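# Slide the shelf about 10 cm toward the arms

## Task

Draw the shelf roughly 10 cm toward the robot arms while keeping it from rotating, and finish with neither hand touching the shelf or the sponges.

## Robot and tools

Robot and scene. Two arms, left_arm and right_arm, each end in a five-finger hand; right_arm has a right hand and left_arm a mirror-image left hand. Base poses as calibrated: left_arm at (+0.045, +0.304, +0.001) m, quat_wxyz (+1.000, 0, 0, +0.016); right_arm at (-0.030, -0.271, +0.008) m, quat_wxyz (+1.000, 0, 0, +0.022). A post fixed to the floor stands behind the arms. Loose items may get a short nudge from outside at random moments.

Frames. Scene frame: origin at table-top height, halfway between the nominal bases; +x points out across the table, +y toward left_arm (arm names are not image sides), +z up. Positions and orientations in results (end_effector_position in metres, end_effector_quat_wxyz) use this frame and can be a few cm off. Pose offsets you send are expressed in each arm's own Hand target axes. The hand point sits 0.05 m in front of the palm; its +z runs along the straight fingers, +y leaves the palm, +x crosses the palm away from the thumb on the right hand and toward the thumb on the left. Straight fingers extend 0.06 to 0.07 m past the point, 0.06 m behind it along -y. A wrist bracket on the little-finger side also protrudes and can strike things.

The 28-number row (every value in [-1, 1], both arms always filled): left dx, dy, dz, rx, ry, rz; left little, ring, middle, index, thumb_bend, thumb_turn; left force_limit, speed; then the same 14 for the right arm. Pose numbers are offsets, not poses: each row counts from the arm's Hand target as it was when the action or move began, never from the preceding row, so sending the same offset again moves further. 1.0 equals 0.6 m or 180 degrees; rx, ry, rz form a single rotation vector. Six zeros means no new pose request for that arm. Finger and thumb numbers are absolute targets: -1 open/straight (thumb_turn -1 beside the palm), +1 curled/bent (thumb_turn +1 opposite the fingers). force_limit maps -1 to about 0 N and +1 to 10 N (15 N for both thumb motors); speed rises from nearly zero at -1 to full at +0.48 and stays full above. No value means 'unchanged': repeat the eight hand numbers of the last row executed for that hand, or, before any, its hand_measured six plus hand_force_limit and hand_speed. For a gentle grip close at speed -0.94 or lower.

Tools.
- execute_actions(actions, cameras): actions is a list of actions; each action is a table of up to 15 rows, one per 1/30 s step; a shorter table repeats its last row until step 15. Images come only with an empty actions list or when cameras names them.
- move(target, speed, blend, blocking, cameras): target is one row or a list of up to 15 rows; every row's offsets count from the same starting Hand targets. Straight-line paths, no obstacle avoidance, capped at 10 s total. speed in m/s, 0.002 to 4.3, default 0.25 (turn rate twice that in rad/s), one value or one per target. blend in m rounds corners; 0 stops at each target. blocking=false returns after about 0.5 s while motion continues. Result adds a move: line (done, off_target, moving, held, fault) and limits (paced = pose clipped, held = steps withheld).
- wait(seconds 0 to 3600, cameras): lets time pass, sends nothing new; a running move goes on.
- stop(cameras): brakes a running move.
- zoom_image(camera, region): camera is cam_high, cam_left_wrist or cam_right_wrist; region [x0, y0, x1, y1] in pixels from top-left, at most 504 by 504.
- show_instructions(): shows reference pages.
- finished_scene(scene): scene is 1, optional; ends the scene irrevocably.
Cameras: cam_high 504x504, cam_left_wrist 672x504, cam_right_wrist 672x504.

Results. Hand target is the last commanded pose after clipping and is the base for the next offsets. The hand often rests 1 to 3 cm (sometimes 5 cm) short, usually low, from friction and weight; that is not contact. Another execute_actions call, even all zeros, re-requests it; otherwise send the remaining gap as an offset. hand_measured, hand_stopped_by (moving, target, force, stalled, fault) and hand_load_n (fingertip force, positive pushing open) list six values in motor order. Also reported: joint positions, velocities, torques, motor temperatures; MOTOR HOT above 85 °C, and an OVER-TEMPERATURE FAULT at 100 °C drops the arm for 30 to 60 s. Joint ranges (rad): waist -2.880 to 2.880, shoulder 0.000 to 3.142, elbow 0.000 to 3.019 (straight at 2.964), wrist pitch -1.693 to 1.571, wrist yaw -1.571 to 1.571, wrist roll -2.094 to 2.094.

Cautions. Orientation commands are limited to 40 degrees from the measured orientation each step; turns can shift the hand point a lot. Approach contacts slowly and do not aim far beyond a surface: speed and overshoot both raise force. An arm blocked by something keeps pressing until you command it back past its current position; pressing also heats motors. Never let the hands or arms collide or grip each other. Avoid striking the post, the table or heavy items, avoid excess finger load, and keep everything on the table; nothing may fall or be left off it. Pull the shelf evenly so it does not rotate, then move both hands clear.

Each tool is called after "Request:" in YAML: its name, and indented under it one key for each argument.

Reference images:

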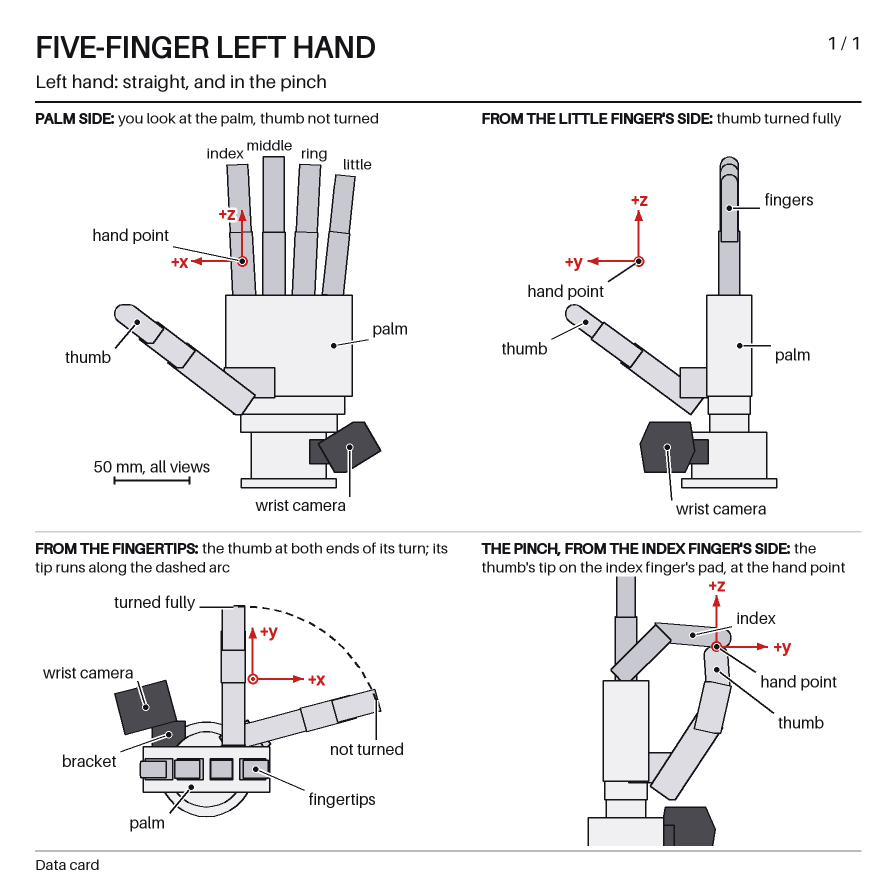

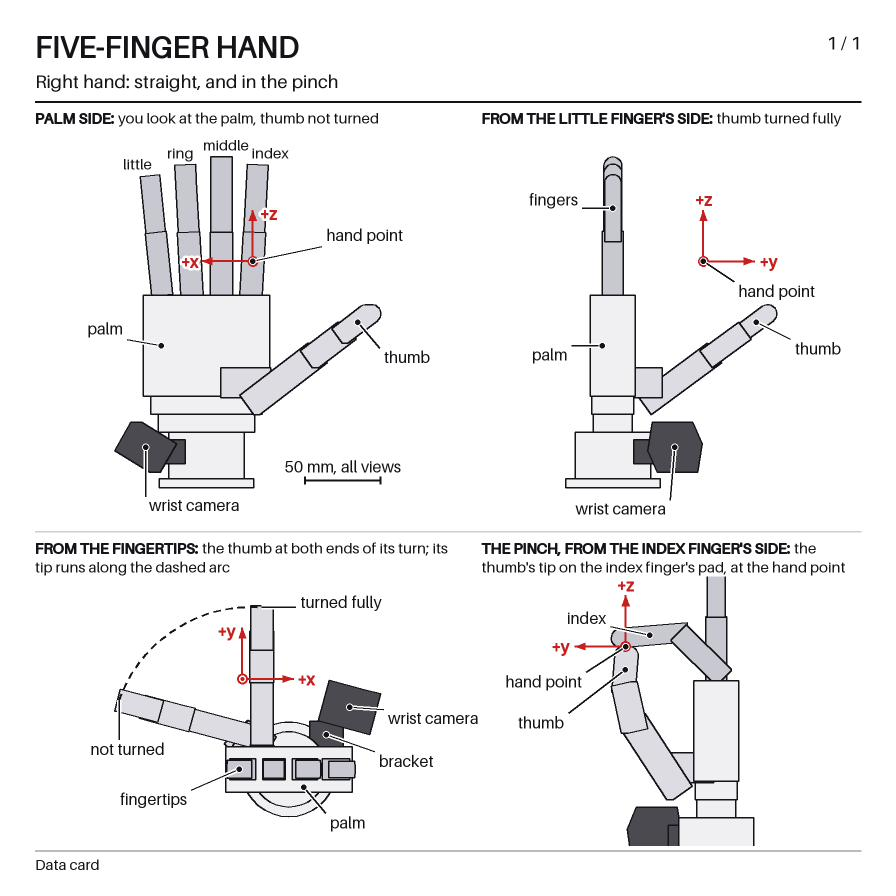

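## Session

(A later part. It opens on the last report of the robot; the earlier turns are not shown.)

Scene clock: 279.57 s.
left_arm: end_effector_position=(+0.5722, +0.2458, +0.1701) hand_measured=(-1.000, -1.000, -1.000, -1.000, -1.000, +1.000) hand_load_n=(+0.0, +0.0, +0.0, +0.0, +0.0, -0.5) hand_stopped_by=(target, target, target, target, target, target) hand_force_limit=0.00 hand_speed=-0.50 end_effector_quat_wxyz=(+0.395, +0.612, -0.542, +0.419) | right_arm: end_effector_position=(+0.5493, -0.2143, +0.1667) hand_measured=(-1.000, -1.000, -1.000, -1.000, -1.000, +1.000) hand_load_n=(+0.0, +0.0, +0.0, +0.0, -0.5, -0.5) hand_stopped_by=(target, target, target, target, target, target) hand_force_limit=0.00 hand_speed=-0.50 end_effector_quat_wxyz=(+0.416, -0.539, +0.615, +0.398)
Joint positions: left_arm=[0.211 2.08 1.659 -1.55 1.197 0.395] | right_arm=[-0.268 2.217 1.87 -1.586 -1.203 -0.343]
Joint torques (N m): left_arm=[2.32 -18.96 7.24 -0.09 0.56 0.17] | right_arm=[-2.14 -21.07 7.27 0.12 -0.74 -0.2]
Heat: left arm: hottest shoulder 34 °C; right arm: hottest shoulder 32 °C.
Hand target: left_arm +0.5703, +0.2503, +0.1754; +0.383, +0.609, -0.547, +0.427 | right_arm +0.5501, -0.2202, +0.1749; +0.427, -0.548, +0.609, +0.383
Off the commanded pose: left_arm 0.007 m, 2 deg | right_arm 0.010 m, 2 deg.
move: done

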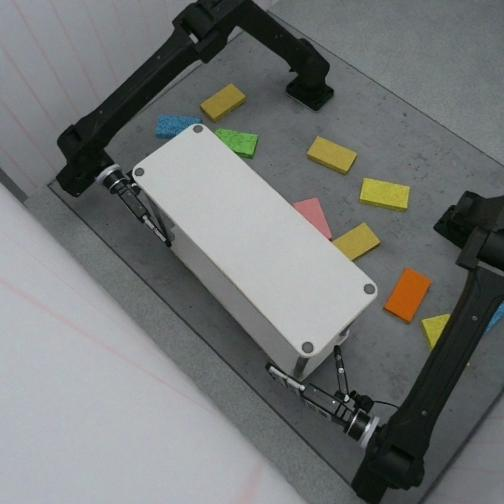

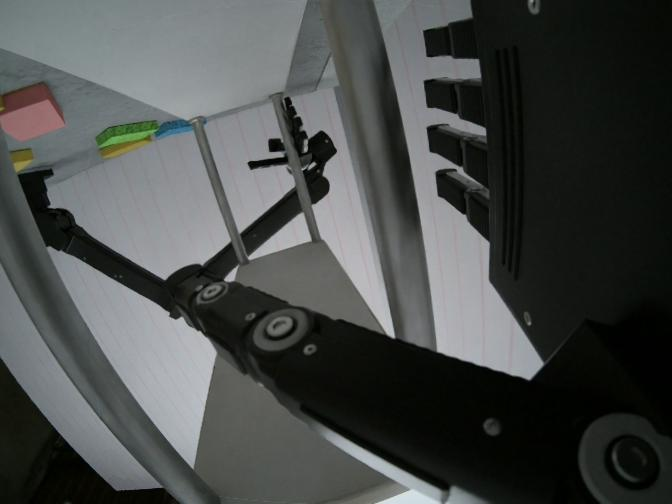

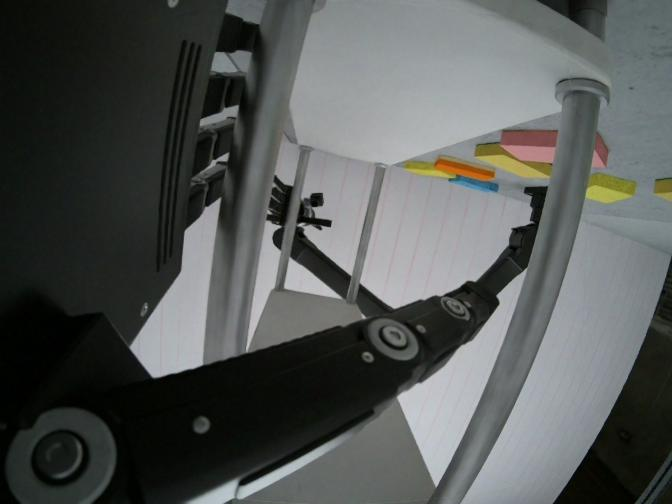

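Request:
move:
  target: [-0.001,0.0199,-0.002,0,0,0,-1,-1,-1,-1,-1,1,0,-0.5,0,0.0066,-0.0007,0,0,0,-1,-1,-1,-1,-1,1,0,-0.5]
  speed: 0.03
  cameras: ["all"]

Request:
zoom_image:
  camera: "cam_left_wrist"
  region: [310, 0, 510, 240]

Request:
zoom_image:
  camera: "cam_right_wrist"
  region: [150, 0, 350, 240]

Scene clock: 286.67 s.
left_arm: end_effector_position=(+0.5604, +0.2460, +0.1701) hand_measured=(-1.000, -1.000, -1.000, -1.000, -1.000, +1.000) hand_load_n=(-0.5, +0.0, +0.0, +0.0, +0.0, -0.5) hand_stopped_by=(target, target, target, target, target, target) hand_force_limit=0.00 hand_speed=-0.50 end_effector_quat_wxyz=(+0.395, +0.612, -0.541, +0.419) | right_arm: end_effector_position=(+0.5462, -0.2146, +0.1642) hand_measured=(-1.000, -1.000, -1.000, -1.000, -1.000, +1.000) hand_load_n=(+0.0, +0.0, +0.0, +0.0, +0.0, +0.0) hand_stopped_by=(target, target, target, target, target, target) hand_force_limit=0.00 hand_speed=-0.50 end_effector_quat_wxyz=(+0.417, -0.540, +0.614, +0.398)
Joint positions: left_arm=[0.216 2.054 1.614 -1.543 1.195 0.408] | right_arm=[-0.269 2.212 1.854 -1.578 -1.203 -0.35]
Joint torques (N m): left_arm=[2.14 -18.78 7.08 -0.1 0.56 0.19] | right_arm=[-1.96 -21.42 7.08 -0.03 -0.73 -0.19]
Heat: left arm: hottest shoulder 34 °C; right arm: hottest shoulder 32 °C.
Hand target: left_arm +0.5583, +0.2504, +0.1752; +0.383, +0.609, -0.547, +0.427 | right_arm +0.5461, -0.2203, +0.1749; +0.427, -0.547, +0.610, +0.383
Off the commanded pose: left_arm 0.007 m, 2 deg | right_arm 0.012 m, 2 deg.
move: off_target (right_arm)

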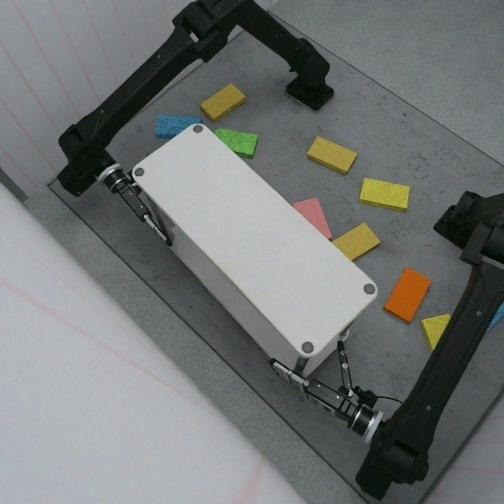

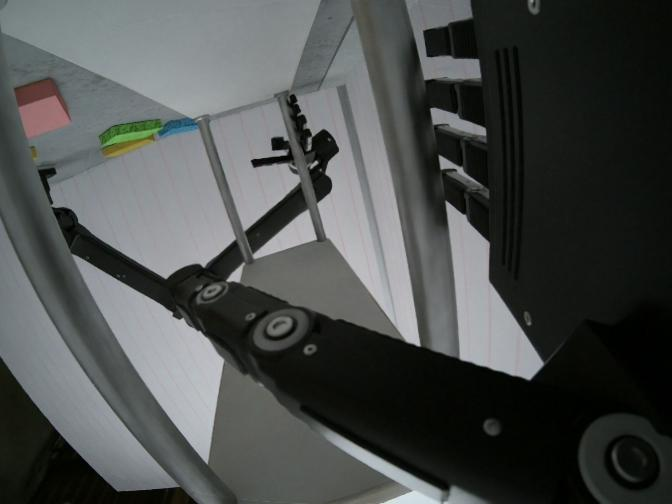

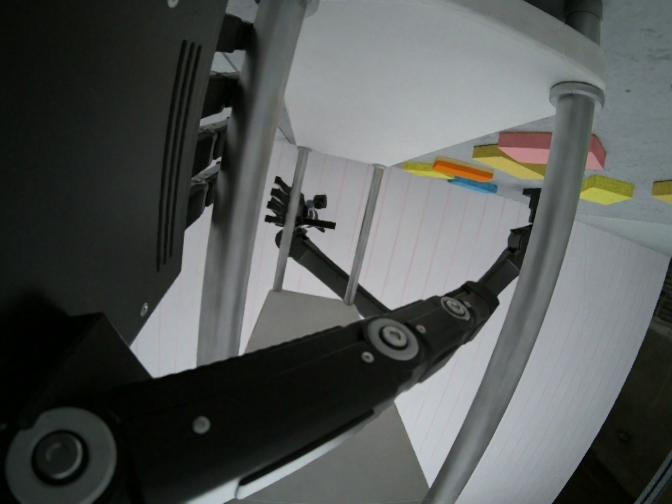

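Scaled by 2.100 from the camera's image (finer frame: 960x720).

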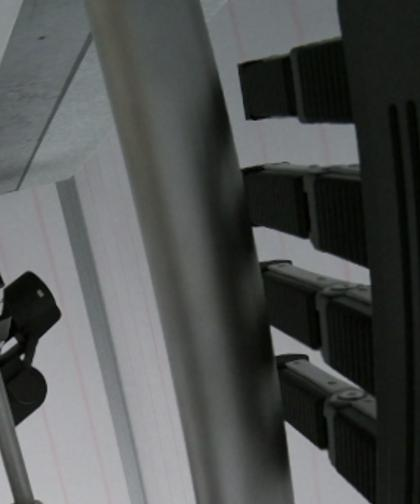

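Scaled by 2.100 from the camera's image (finer frame: 960x720).

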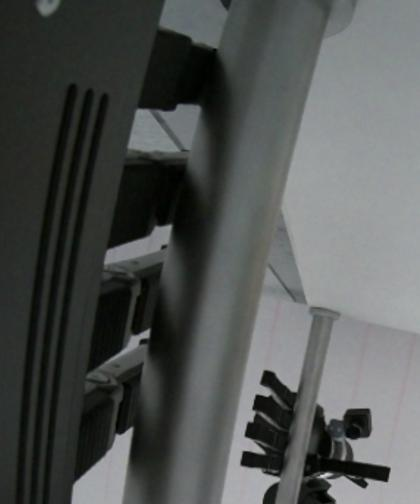

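Request:
move:
  target: [-0.001,0.0166,-0.002,0,0,0,-1,-1,-1,-1,-1,1,0,-0.5,-0.006,0.0083,-0.003,0,0,0,-1,-1,-1,-1,-1,1,0,-0.5]
  speed: 0.03
  cameras: ["all"]

Request:
zoom_image:
  camera: "cam_left_wrist"
  region: [310, 0, 510, 240]

Request:
zoom_image:
  camera: "cam_right_wrist"
  region: [150, 0, 350, 240]

Scene clock: 290.17 s.
left_arm: end_effector_position=(+0.5504, +0.2463, +0.1701) hand_measured=(-1.000, -1.000, -1.000, -1.000, -1.000, +1.000) hand_load_n=(+0.0, +0.0, +0.0, +0.0, +0.0, -0.5) hand_stopped_by=(target, target, target, target, target, target) hand_force_limit=0.00 hand_speed=-0.50 end_effector_quat_wxyz=(+0.395, +0.612, -0.541, +0.419) | right_arm: end_effector_position=(+0.5440, -0.2154, +0.1632) hand_measured=(-1.000, -1.000, -1.000, -1.000, -1.000, +1.000) hand_load_n=(+0.0, +0.0, +0.0, +0.0, +0.0, +0.0) hand_stopped_by=(target, target, target, target, target, target) hand_force_limit=0.00 hand_speed=-0.50 end_effector_quat_wxyz=(+0.423, -0.546, +0.608, +0.391)
Joint positions: left_arm=[0.221 2.034 1.578 -1.54 1.194 0.42] | right_arm=[-0.271 2.204 1.842 -1.566 -1.203 -0.367]
Joint torques (N m): left_arm=[2.32 -18.55 6.98 -0.08 0.56 0.14] | right_arm=[-2.08 -22.12 6.52 -0.62 -0.72 -0.04]
Heat: left arm: hottest shoulder 34 °C; right arm: hottest shoulder 32 °C.
Hand target: left_arm +0.5483, +0.2506, +0.1749; +0.383, +0.609, -0.547, +0.427 | right_arm +0.5412, -0.2202, +0.1790; +0.427, -0.547, +0.610, +0.383
Off the commanded pose: left_arm 0.007 m, 2 deg | right_arm 0.017 m, 1 deg.
move: off_target (right_arm)

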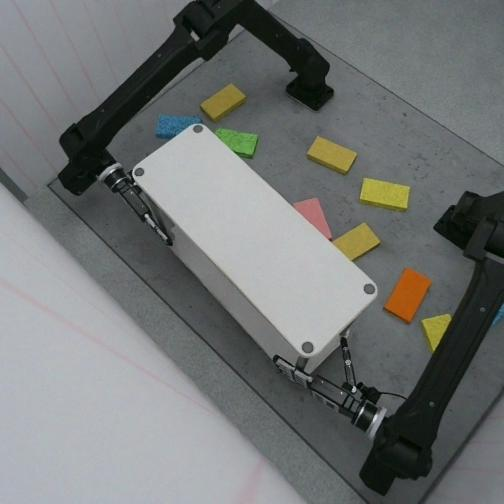

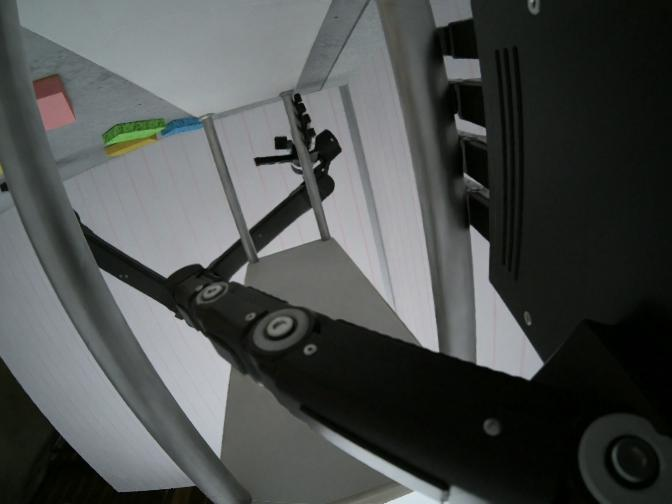

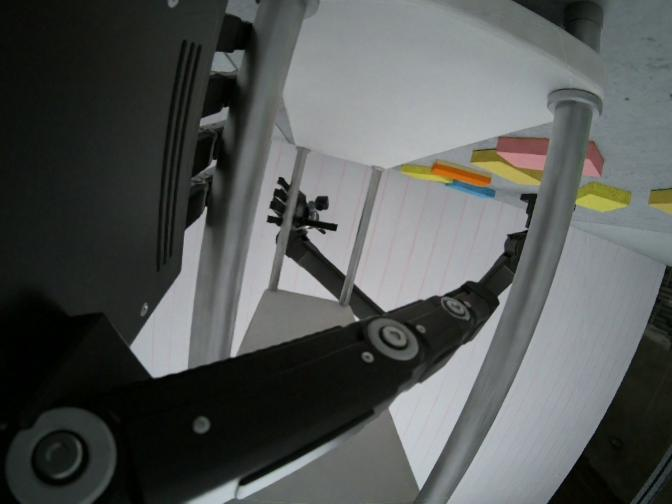

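Scaled by 2.100 from the camera's image (finer frame: 960x720).

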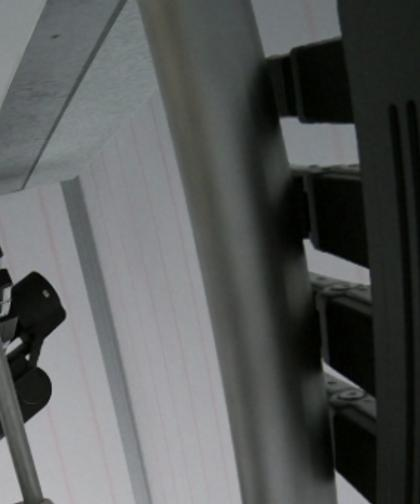

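Scaled by 2.100 from the camera's image (finer frame: 960x720).

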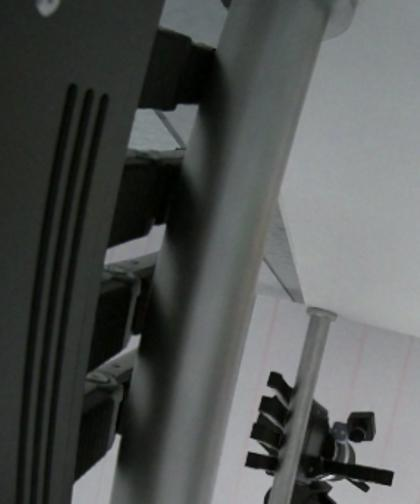

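Request:
zoom_image:
  camera: "cam_high"
  region: [220, 300, 420, 500]

Request:
zoom_image:
  camera: "cam_high"
  region: [60, 130, 260, 330]

Scaled by 2.520.

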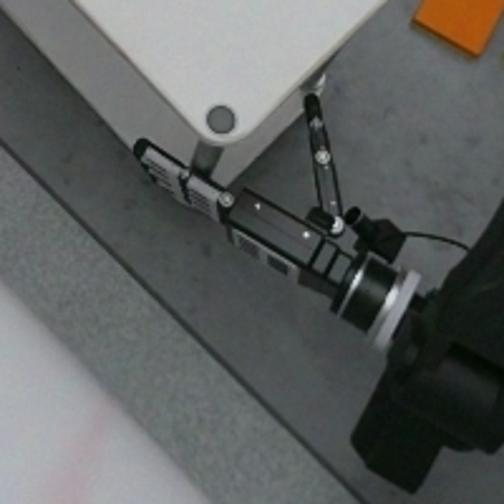

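Scaled by 2.520.

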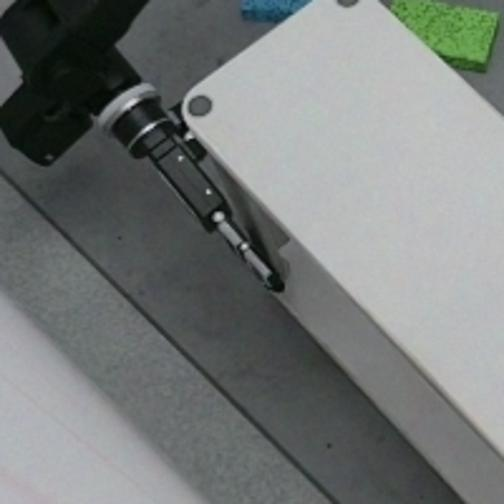

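Request:
move:
  target: [-0.001,0.0033,-0.0003,0,0,0,-1,-1,-1,-1,-1,1,0,-0.5,-0.018,-0.0083,-0.005,0,0,0,-1,-1,-1,-1,-1,1,0,-0.5]
  speed: 0.05
  cameras: ["cam_right_wrist","cam_high"]

Request:
zoom_image:
  camera: "cam_right_wrist"
  region: [150, 0, 350, 240]

Scene clock: 303.30 s.
left_arm: end_effector_position=(+0.5489, +0.2465, +0.1698) hand_measured=(-1.000, -1.000, -1.000, -1.000, -1.000, +1.000) hand_load_n=(+0.0, +0.0, +0.0, +0.0, +0.0, -0.5) hand_stopped_by=(target, target, target, target, target, target) hand_force_limit=0.00 hand_speed=-0.50 end_effector_quat_wxyz=(+0.396, +0.612, -0.541, +0.419) | right_arm: end_effector_position=(+0.5440, -0.2154, +0.1632) hand_measured=(-1.000, -1.000, -1.000, -1.000, -1.000, +1.000) hand_load_n=(+0.0, +0.0, +0.0, +0.0, +0.0, -0.5) hand_stopped_by=(target, target, target, target, target, target) hand_force_limit=0.00 hand_speed=-0.50 end_effector_quat_wxyz=(+0.423, -0.547, +0.608, +0.391)
Joint positions: left_arm=[0.222 2.032 1.573 -1.54 1.194 0.423] | right_arm=[-0.271 2.204 1.842 -1.566 -1.203 -0.367]
Joint torques (N m): left_arm=[2.2 -18.43 6.79 -0.06 0.53 0.18] | right_arm=[-1.79 -22.07 8.99 -1.55 -0.76 0.07]
Heat: left arm: hottest shoulder 34 °C; right arm: hottest shoulder 32 °C.
Hand target: left_arm +0.5462, +0.2507, +0.1745; +0.383, +0.609, -0.547, +0.427 | right_arm +0.5462, -0.2199, +0.1901; +0.427, -0.547, +0.610, +0.383
Off the commanded pose: left_arm 0.007 m, 2 deg | right_arm 0.027 m, 1 deg.
move: off_target (right_arm)
Images, in order (width x height): cam_high 504x504, cam_right_wrist 672x504.

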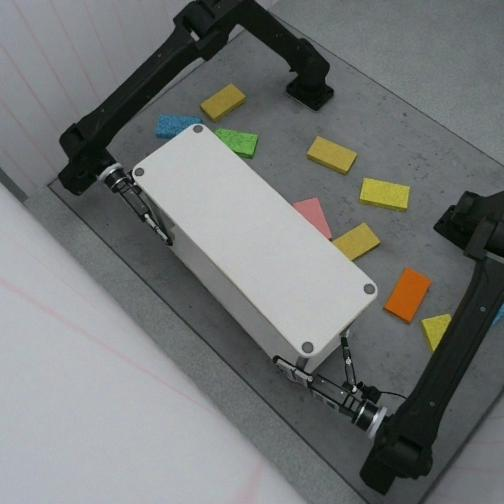

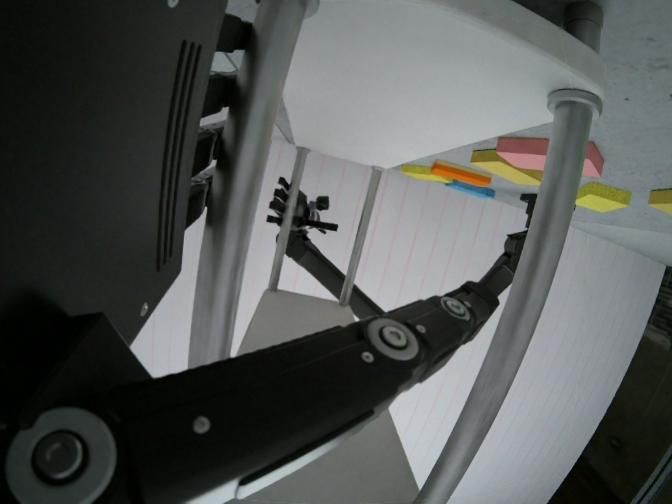

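Scaled by 2.100 from the camera's image (finer frame: 960x720).

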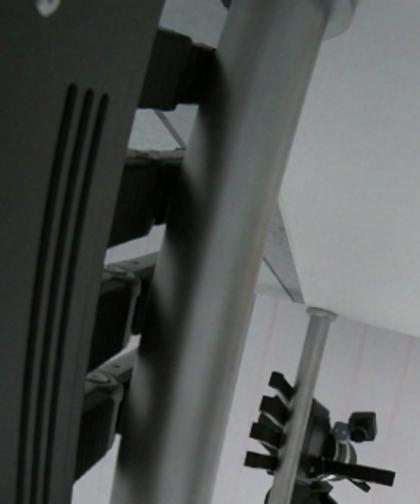

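Request:
move:
  target: [0,0,0,0,0,0,-1,-1,-1,-1,-1,1,0,-0.5,-0.0,-0.025,0.0,0,0,0,-1,-1,-1,-1,-1,1,0,-0.5]
  speed: 0.05
  cameras: ["cam_right_wrist","cam_high"]

Request:
zoom_image:
  camera: "cam_high"
  region: [60, 130, 260, 330]

Scene clock: 312.40 s.
left_arm: end_effector_position=(+0.5489, +0.2465, +0.1698) hand_measured=(-1.000, -1.000, -1.000, -1.000, -1.000, +1.000) hand_load_n=(+0.0, +0.0, +0.0, +0.0, +0.0, -0.5) hand_stopped_by=(target, target, target, target, target, target) hand_force_limit=0.00 hand_speed=-0.50 end_effector_quat_wxyz=(+0.396, +0.612, -0.541, +0.419) | right_arm: end_effector_position=(+0.5530, -0.2172, +0.1823) hand_measured=(-1.000, -1.000, -1.000, -1.000, -1.000, +1.000) hand_load_n=(+0.0, +0.0, +0.0, +0.0, +0.0, -0.5) hand_stopped_by=(target, target, target, target, target, target) hand_force_limit=0.00 hand_speed=-0.50 end_effector_quat_wxyz=(+0.425, -0.547, +0.608, +0.388)
Joint positions: left_arm=[0.222 2.032 1.573 -1.54 1.194 0.423] | right_arm=[-0.271 2.204 1.899 -1.605 -1.203 -0.355]
Joint torques (N m): left_arm=[2.14 -18.55 6.86 -0.13 0.54 0.18] | right_arm=[-1.73 -18.9 10.48 -0.83 -0.81 0.02]
Heat: left arm: hottest shoulder 34 °C; right arm: hottest shoulder 32 °C.
Hand target: left_arm +0.5462, +0.2507, +0.1745; +0.383, +0.609, -0.547, +0.427 | right_arm +0.5611, -0.2215, +0.1901; +0.427, -0.547, +0.610, +0.383
Off the commanded pose: left_arm 0.007 m, 2 deg | right_arm 0.012 m, 1 deg.
move: off_target (right_arm)
Images, in order (width x height): cam_high 504x504, cam_right_wrist 672x504.

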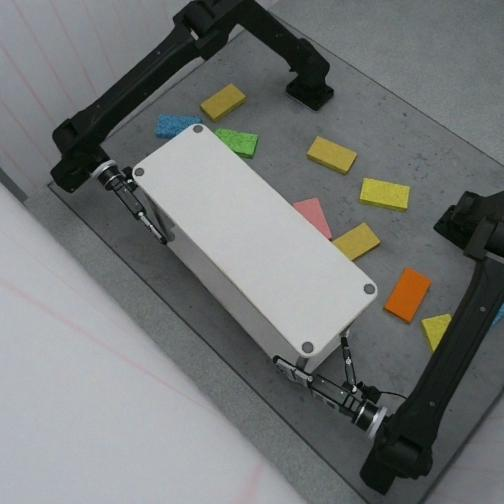

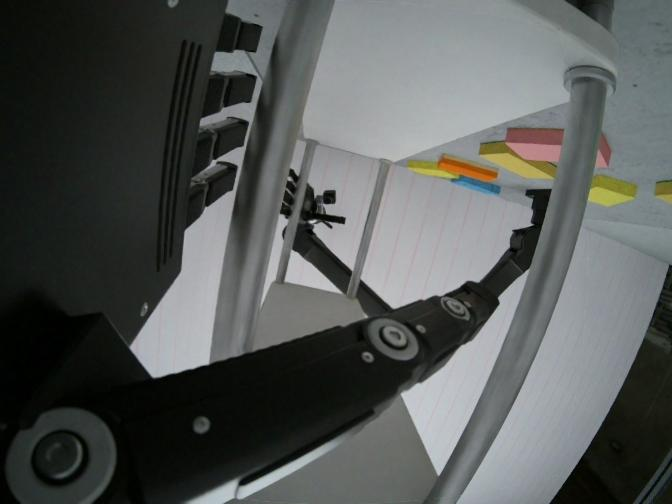

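Scaled by 2.520.

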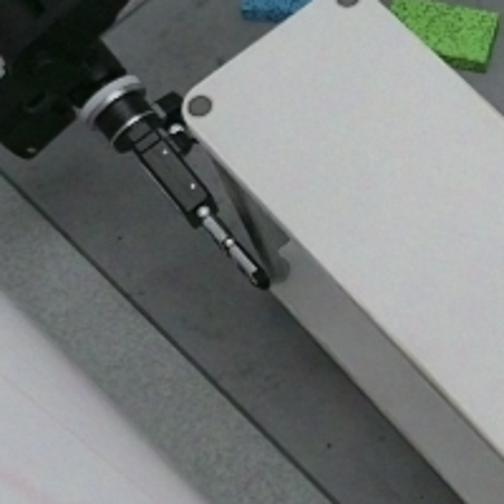

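Request:
move:
  target: [-0.0007,0.0199,-0.002,0,0,0,-1,-1,-1,-1,-1,1,0,-0.5,0.006,0.0398,-0.004,0,0,0,-1,-1,-1,-1,-1,1,0,-0.5]
  speed: 0.04
  cameras: ["all"]

Request:
zoom_image:
  camera: "cam_left_wrist"
  region: [310, 0, 510, 240]

Request:
zoom_image:
  camera: "cam_high"
  region: [60, 130, 260, 330]

Request:
zoom_image:
  camera: "cam_high"
  region: [220, 300, 420, 500]

Scene clock: 319.13 s.
left_arm: end_effector_position=(+0.5421, +0.2469, +0.1695) hand_measured=(-1.000, -1.000, -1.000, -1.000, -1.000, +1.000) hand_load_n=(+0.0, +0.0, +0.0, +0.0, +0.0, -0.5) hand_stopped_by=(target, target, target, target, target, target) hand_force_limit=0.00 hand_speed=-0.50 end_effector_quat_wxyz=(+0.396, +0.613, -0.537, +0.422) | right_arm: end_effector_position=(+0.5404, -0.2175, +0.1754) hand_measured=(-1.000, -1.000, -1.000, -1.000, -1.000, +1.000) hand_load_n=(+0.0, +0.0, +0.0, +0.0, +0.0, -0.5) hand_stopped_by=(target, target, target, target, target, target) hand_force_limit=0.00 hand_speed=-0.50 end_effector_quat_wxyz=(+0.425, -0.546, +0.607, +0.390)
Joint positions: left_arm=[0.227 2.015 1.541 -1.525 1.2 0.422] | right_arm=[-0.276 2.185 1.841 -1.592 -1.204 -0.378]
Joint torques (N m): left_arm=[2.14 -18.84 5.91 -0.54 0.21 0.32] | right_arm=[-2.08 -21.54 6.49 -0.54 -0.59 -0.02]
Heat: left arm: hottest shoulder 33 °C; right arm: hottest shoulder 31 °C.
Hand target: left_arm +0.5342, +0.2508, +0.1746; +0.383, +0.609, -0.547, +0.427 | right_arm +0.5370, -0.2224, +0.1875; +0.426, -0.547, +0.610, +0.383
Off the commanded pose: left_arm 0.010 m, 2 deg | right_arm 0.014 m, 1 deg.
move: off_target (right_arm)

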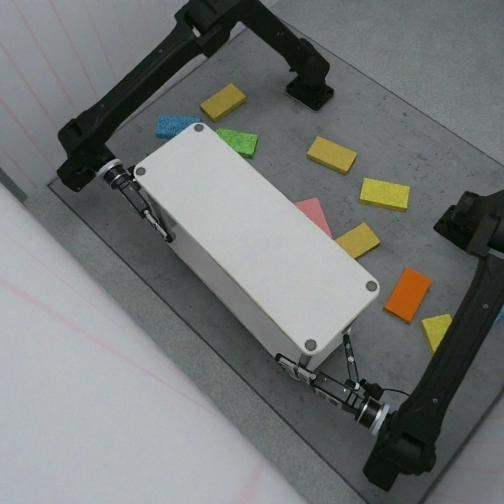

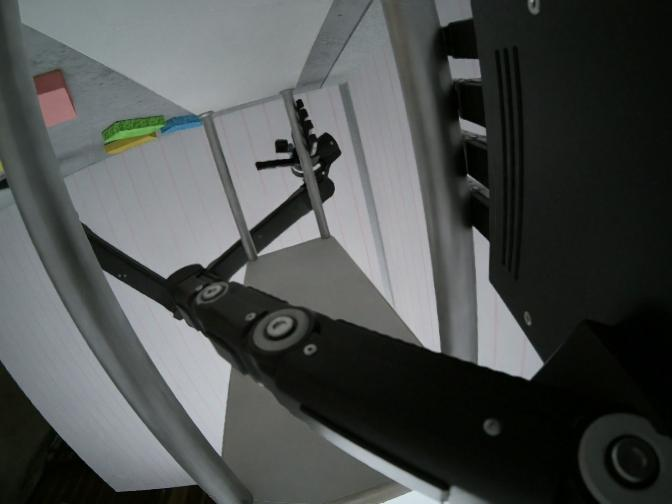

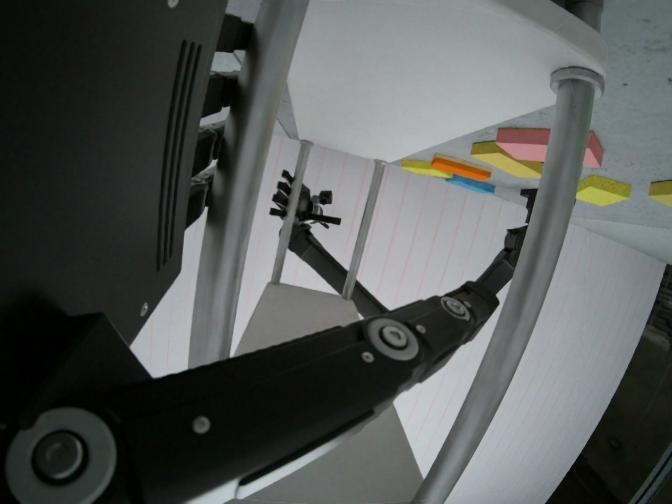

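Scaled by 2.100 from the camera's image (finer frame: 960x720).

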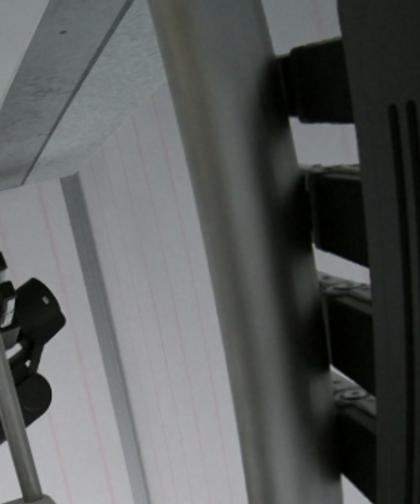

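Scaled by 2.520.

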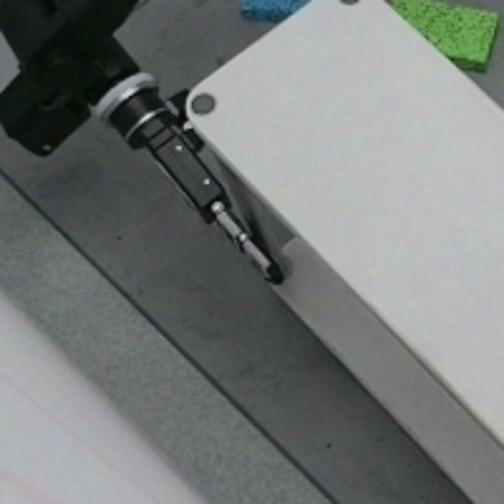

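Scaled by 2.520.

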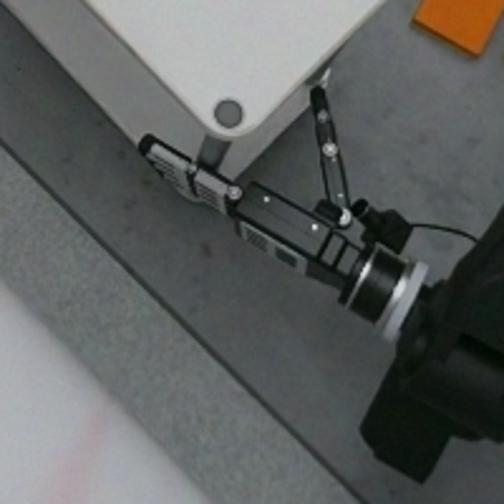

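Request:
move:
  target: [-0.0027,0.0746,-0.0075,0,0,0,-1,-1,-1,-1,-1,1,0,-0.5,0.003,0.0812,-0.0082,0,0,0,-1,-1,-1,-1,-1,1,0,-0.5]
  speed: 0.04
  cameras: ["all"]

Request:
zoom_image:
  camera: "cam_high"
  region: [60, 130, 260, 330]

Request:
zoom_image:
  camera: "cam_high"
  region: [220, 250, 420, 450]

Scene clock: 326.50 s.
left_arm: end_effector_position=(+0.4958, +0.2467, +0.1700) hand_measured=(-1.000, -1.000, -1.000, -1.000, -1.000, +1.000) hand_load_n=(+0.0, +0.0, +0.0, +0.0, +0.0, -0.5) hand_stopped_by=(target, target, target, target, target, target) hand_force_limit=0.00 hand_speed=-0.50 end_effector_quat_wxyz=(+0.396, +0.614, -0.538, +0.420) | right_arm: end_effector_position=(+0.4928, -0.2182, +0.1743) hand_measured=(-1.000, -1.000, -1.000, -1.000, -1.000, +1.000) hand_load_n=(+0.0, +0.0, +0.0, +0.0, +0.0, -0.5) hand_stopped_by=(target, target, target, target, target, target) hand_force_limit=0.00 hand_speed=-0.50 end_effector_quat_wxyz=(+0.427, -0.548, +0.605, +0.389)
Joint positions: left_arm=[0.25 1.924 1.39 -1.52 1.186 0.478] | right_arm=[-0.296 2.077 1.647 -1.551 -1.198 -0.434]
Joint torques (N m): left_arm=[2.26 -17.32 5.87 -0.57 0.31 0.29] | right_arm=[-2.2 -20.07 6.01 -0.81 -0.51 0]
Heat: left arm: hottest shoulder 34 °C; right arm: hottest shoulder 32 °C.
Hand target: left_arm +0.4892, +0.2506, +0.1745; +0.383, +0.609, -0.547, +0.427 | right_arm +0.4880, -0.2224, +0.1876; +0.427, -0.547, +0.610, +0.383
Off the commanded pose: left_arm 0.009 m, 2 deg | right_arm 0.015 m, 1 deg.
move: off_target (right_arm)

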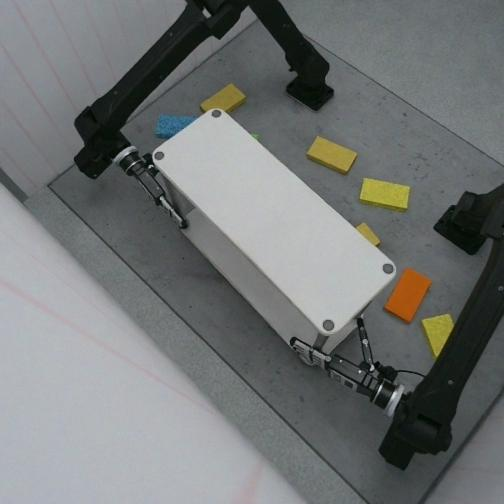

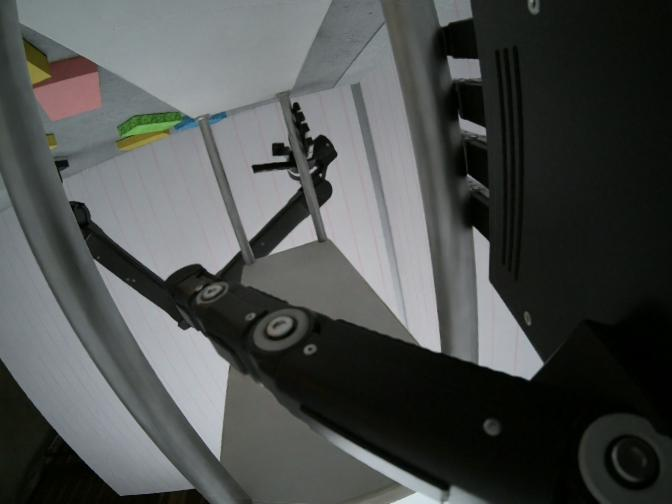

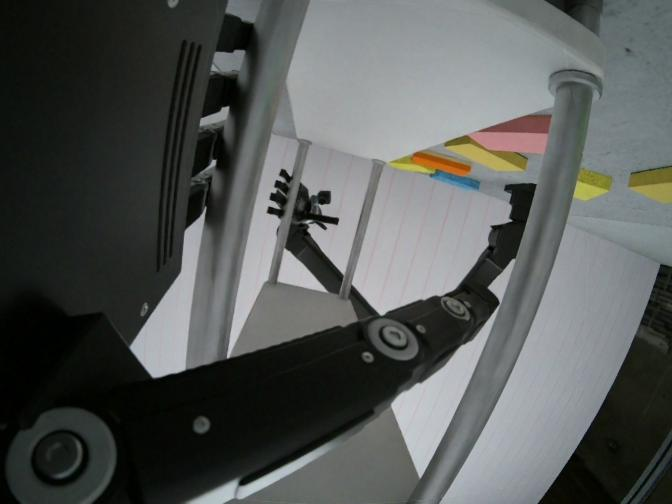

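Scaled by 2.520.

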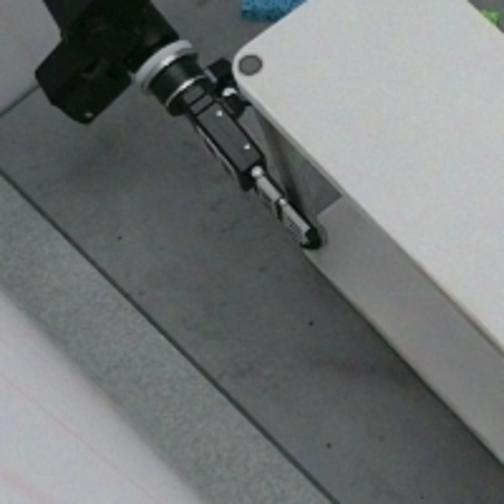

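Scaled by 2.520.

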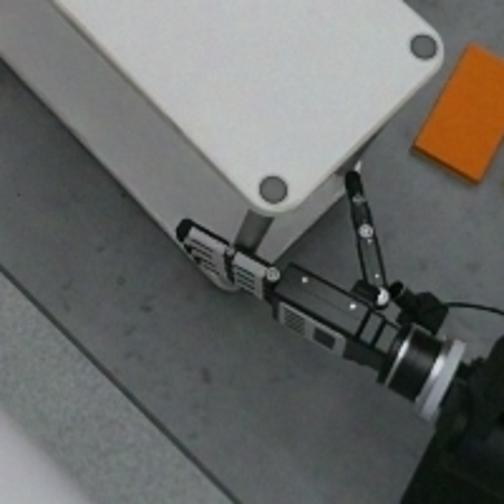

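Request:
move:
  target: [-0.0028,0.0775,-0.0078,0,0,0,-1,-1,-1,-1,-1,1,0,-0.5,0.003,0.0817,-0.0082,0,0,0,-1,-1,-1,-1,-1,1,0,-0.5]
  speed: 0.04
  cameras: ["all"]

Request:
zoom_image:
  camera: "cam_high"
  region: [100, 50, 420, 370]

Scene clock: 332.27 s.
left_arm: end_effector_position=(+0.4506, +0.2467, +0.1701) hand_measured=(-1.000, -1.000, -1.000, -1.000, -1.000, +1.000) hand_load_n=(-0.5, +0.0, +0.0, +0.5, +0.0, +0.0) hand_stopped_by=(target, target, target, target, target, target) hand_force_limit=0.00 hand_speed=-0.50 end_effector_quat_wxyz=(+0.394, +0.613, -0.539, +0.422) | right_arm: end_effector_position=(+0.4430, -0.2187, +0.1780) hand_measured=(-1.000, -1.000, -1.000, -1.000, -1.000, +1.000) hand_load_n=(+0.0, +0.0, +0.0, +0.0, +0.0, +0.0) hand_stopped_by=(target, target, target, target, target, target) hand_force_limit=0.00 hand_speed=-0.50 end_effector_quat_wxyz=(+0.427, -0.548, +0.606, +0.387)
Joint positions: left_arm=[0.277 1.836 1.25 -1.518 1.174 0.54] | right_arm=[-0.32 1.967 1.472 -1.534 -1.188 -0.487]
Joint torques (N m): left_arm=[2.43 -15.85 5.49 -0.99 0.24 0.34] | right_arm=[-2.14 -18.02 5.89 -0.94 -0.53 -0.04]
Heat: left arm: hottest shoulder 34 °C; right arm: hottest shoulder 32 °C.
Hand target: left_arm +0.4424, +0.2506, +0.1745; +0.383, +0.609, -0.547, +0.427 | right_arm +0.4388, -0.2224, +0.1875; +0.427, -0.547, +0.610, +0.383
Off the commanded pose: left_arm 0.010 m, 2 deg | right_arm 0.011 m, 1 deg.
move: off_target (right_arm)

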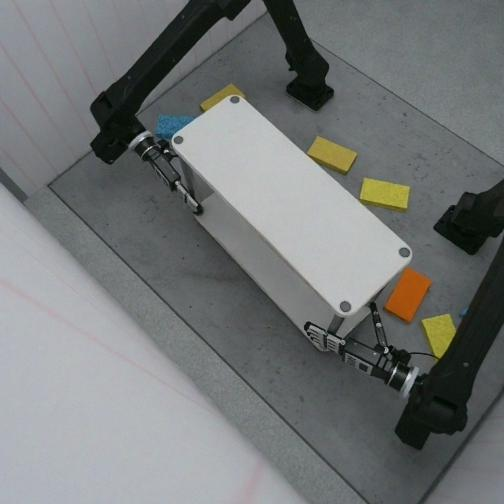

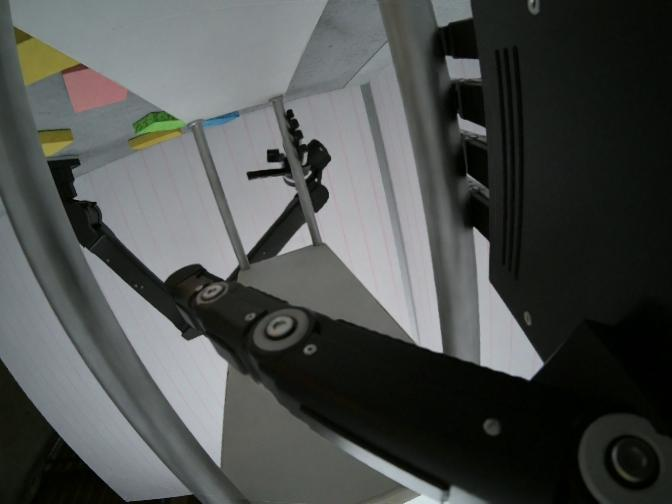

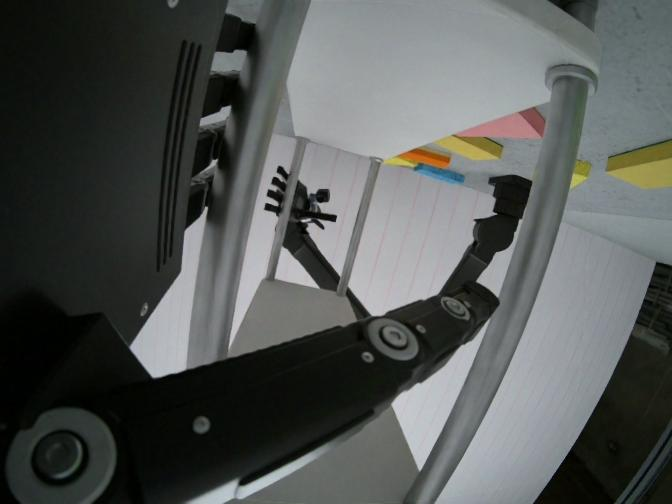

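Scaled by 1.575.

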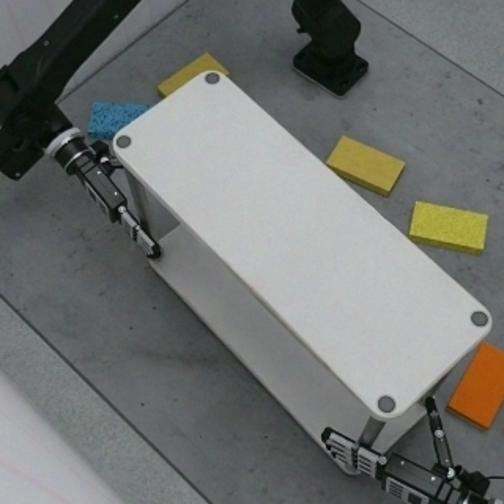

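Request:
move:
  target:
    - [0.0035,-0.096,0.0097,0,0,0,-1,-1,-1,-1,-1,1,0,-0.5,-0.0035,-0.096,0.0097,0,0,0,-1,-1,-1,-1,-1,1,0,-0.5]
    - [-0.0305,-0.1068,-0.0838,0,0,0,-1,-1,-1,-1,-1,1,0,-0.5,0.0248,-0.105,-0.0683,0,0,0,-1,-1,-1,-1,-1,1,0,-0.5]
  speed: 0.08
  blend: [0.01,0]
  cameras: ["all"]

Request:
zoom_image:
  camera: "cam_high"
  region: [100, 50, 420, 370]

Scene clock: 353.23 s.
left_arm: end_effector_position=(+0.4895, +0.3045, +0.1698) hand_measured=(-1.000, -1.000, -1.000, -1.000, -1.000, +1.000) hand_load_n=(+0.0, +0.0, +0.0, +0.0, +0.0, +0.0) hand_stopped_by=(target, target, target, target, target, target) hand_force_limit=0.00 hand_speed=-0.50 end_effector_quat_wxyz=(+0.383, +0.620, -0.538, +0.424) | right_arm: end_effector_position=(+0.4893, -0.2694, +0.1832) hand_measured=(-1.000, -1.000, -1.000, -1.000, -1.000, +1.000) hand_load_n=(+0.0, +0.0, +0.0, +0.0, +0.0, -0.5) hand_stopped_by=(target, target, target, target, target, target) hand_force_limit=0.00 hand_speed=-0.50 end_effector_quat_wxyz=(+0.427, -0.536, +0.623, +0.377)
Joint positions: left_arm=[0.363 1.966 1.453 -1.685 1.127 0.657] | right_arm=[-0.387 2.092 1.698 -1.676 -1.159 -0.524]
Joint torques (N m): left_arm=[1.73 -14.21 11.38 -1.63 0.44 0.21] | right_arm=[-1.44 -16.73 9.85 -1.21 -0.66 -0.22]
Heat: left arm: hottest shoulder 32 °C; right arm: hottest shoulder 30 °C.
Hand target: left_arm +0.5004, +0.3107, +0.1746; +0.383, +0.609, -0.547, +0.427 | right_arm +0.4967, -0.2725, +0.1876; +0.427, -0.548, +0.610, +0.383
Off the commanded pose: left_arm 0.013 m, 2 deg | right_arm 0.009 m, 2 deg.
joint sent to its limit (left arm) — joint 4 (wrist pitch), lower limit. The joint targets still meet the commanded pose.
joint sent to its limit (right arm) — joint 4 (wrist pitch), lower limit. The joint targets still meet the commanded pose.
move: off_target (left_arm)

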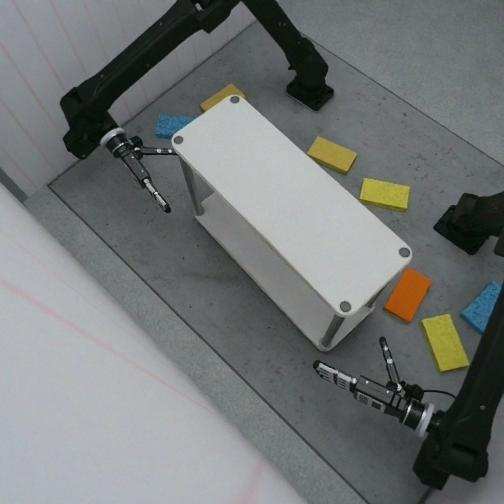

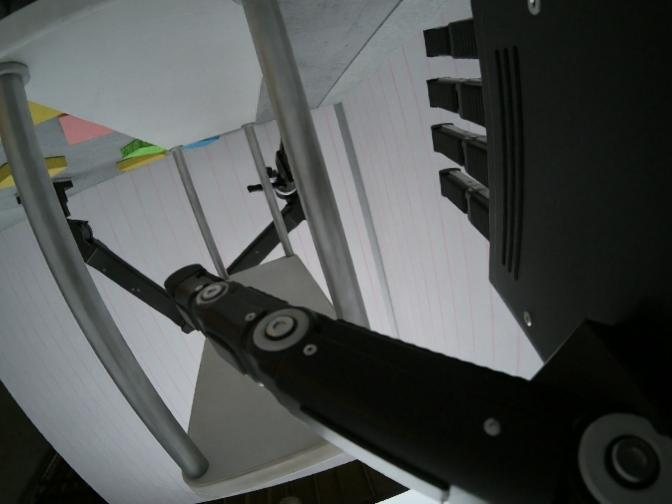

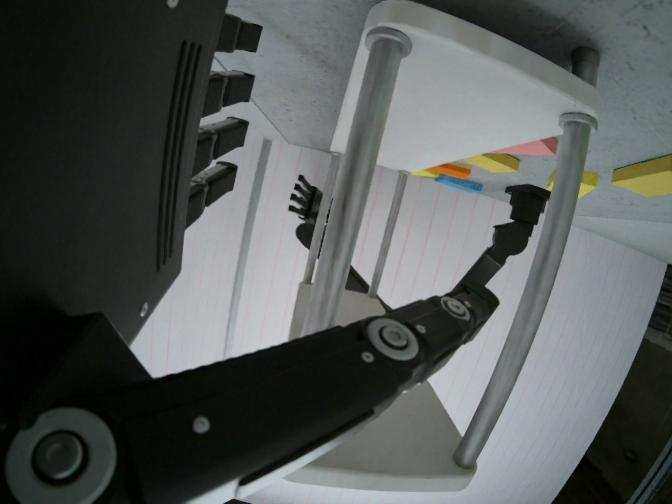

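Scaled by 1.575.

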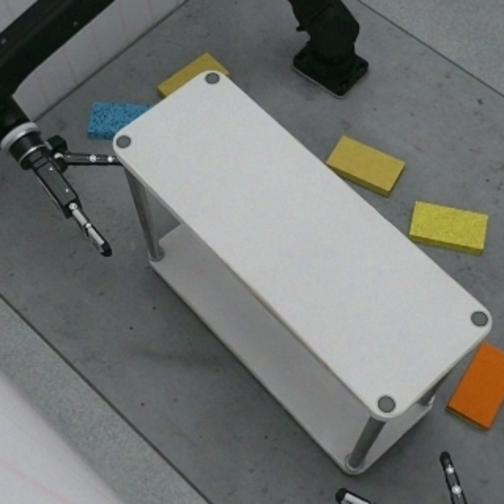

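Request:
finished_scene:

The scene is finished: the task was done.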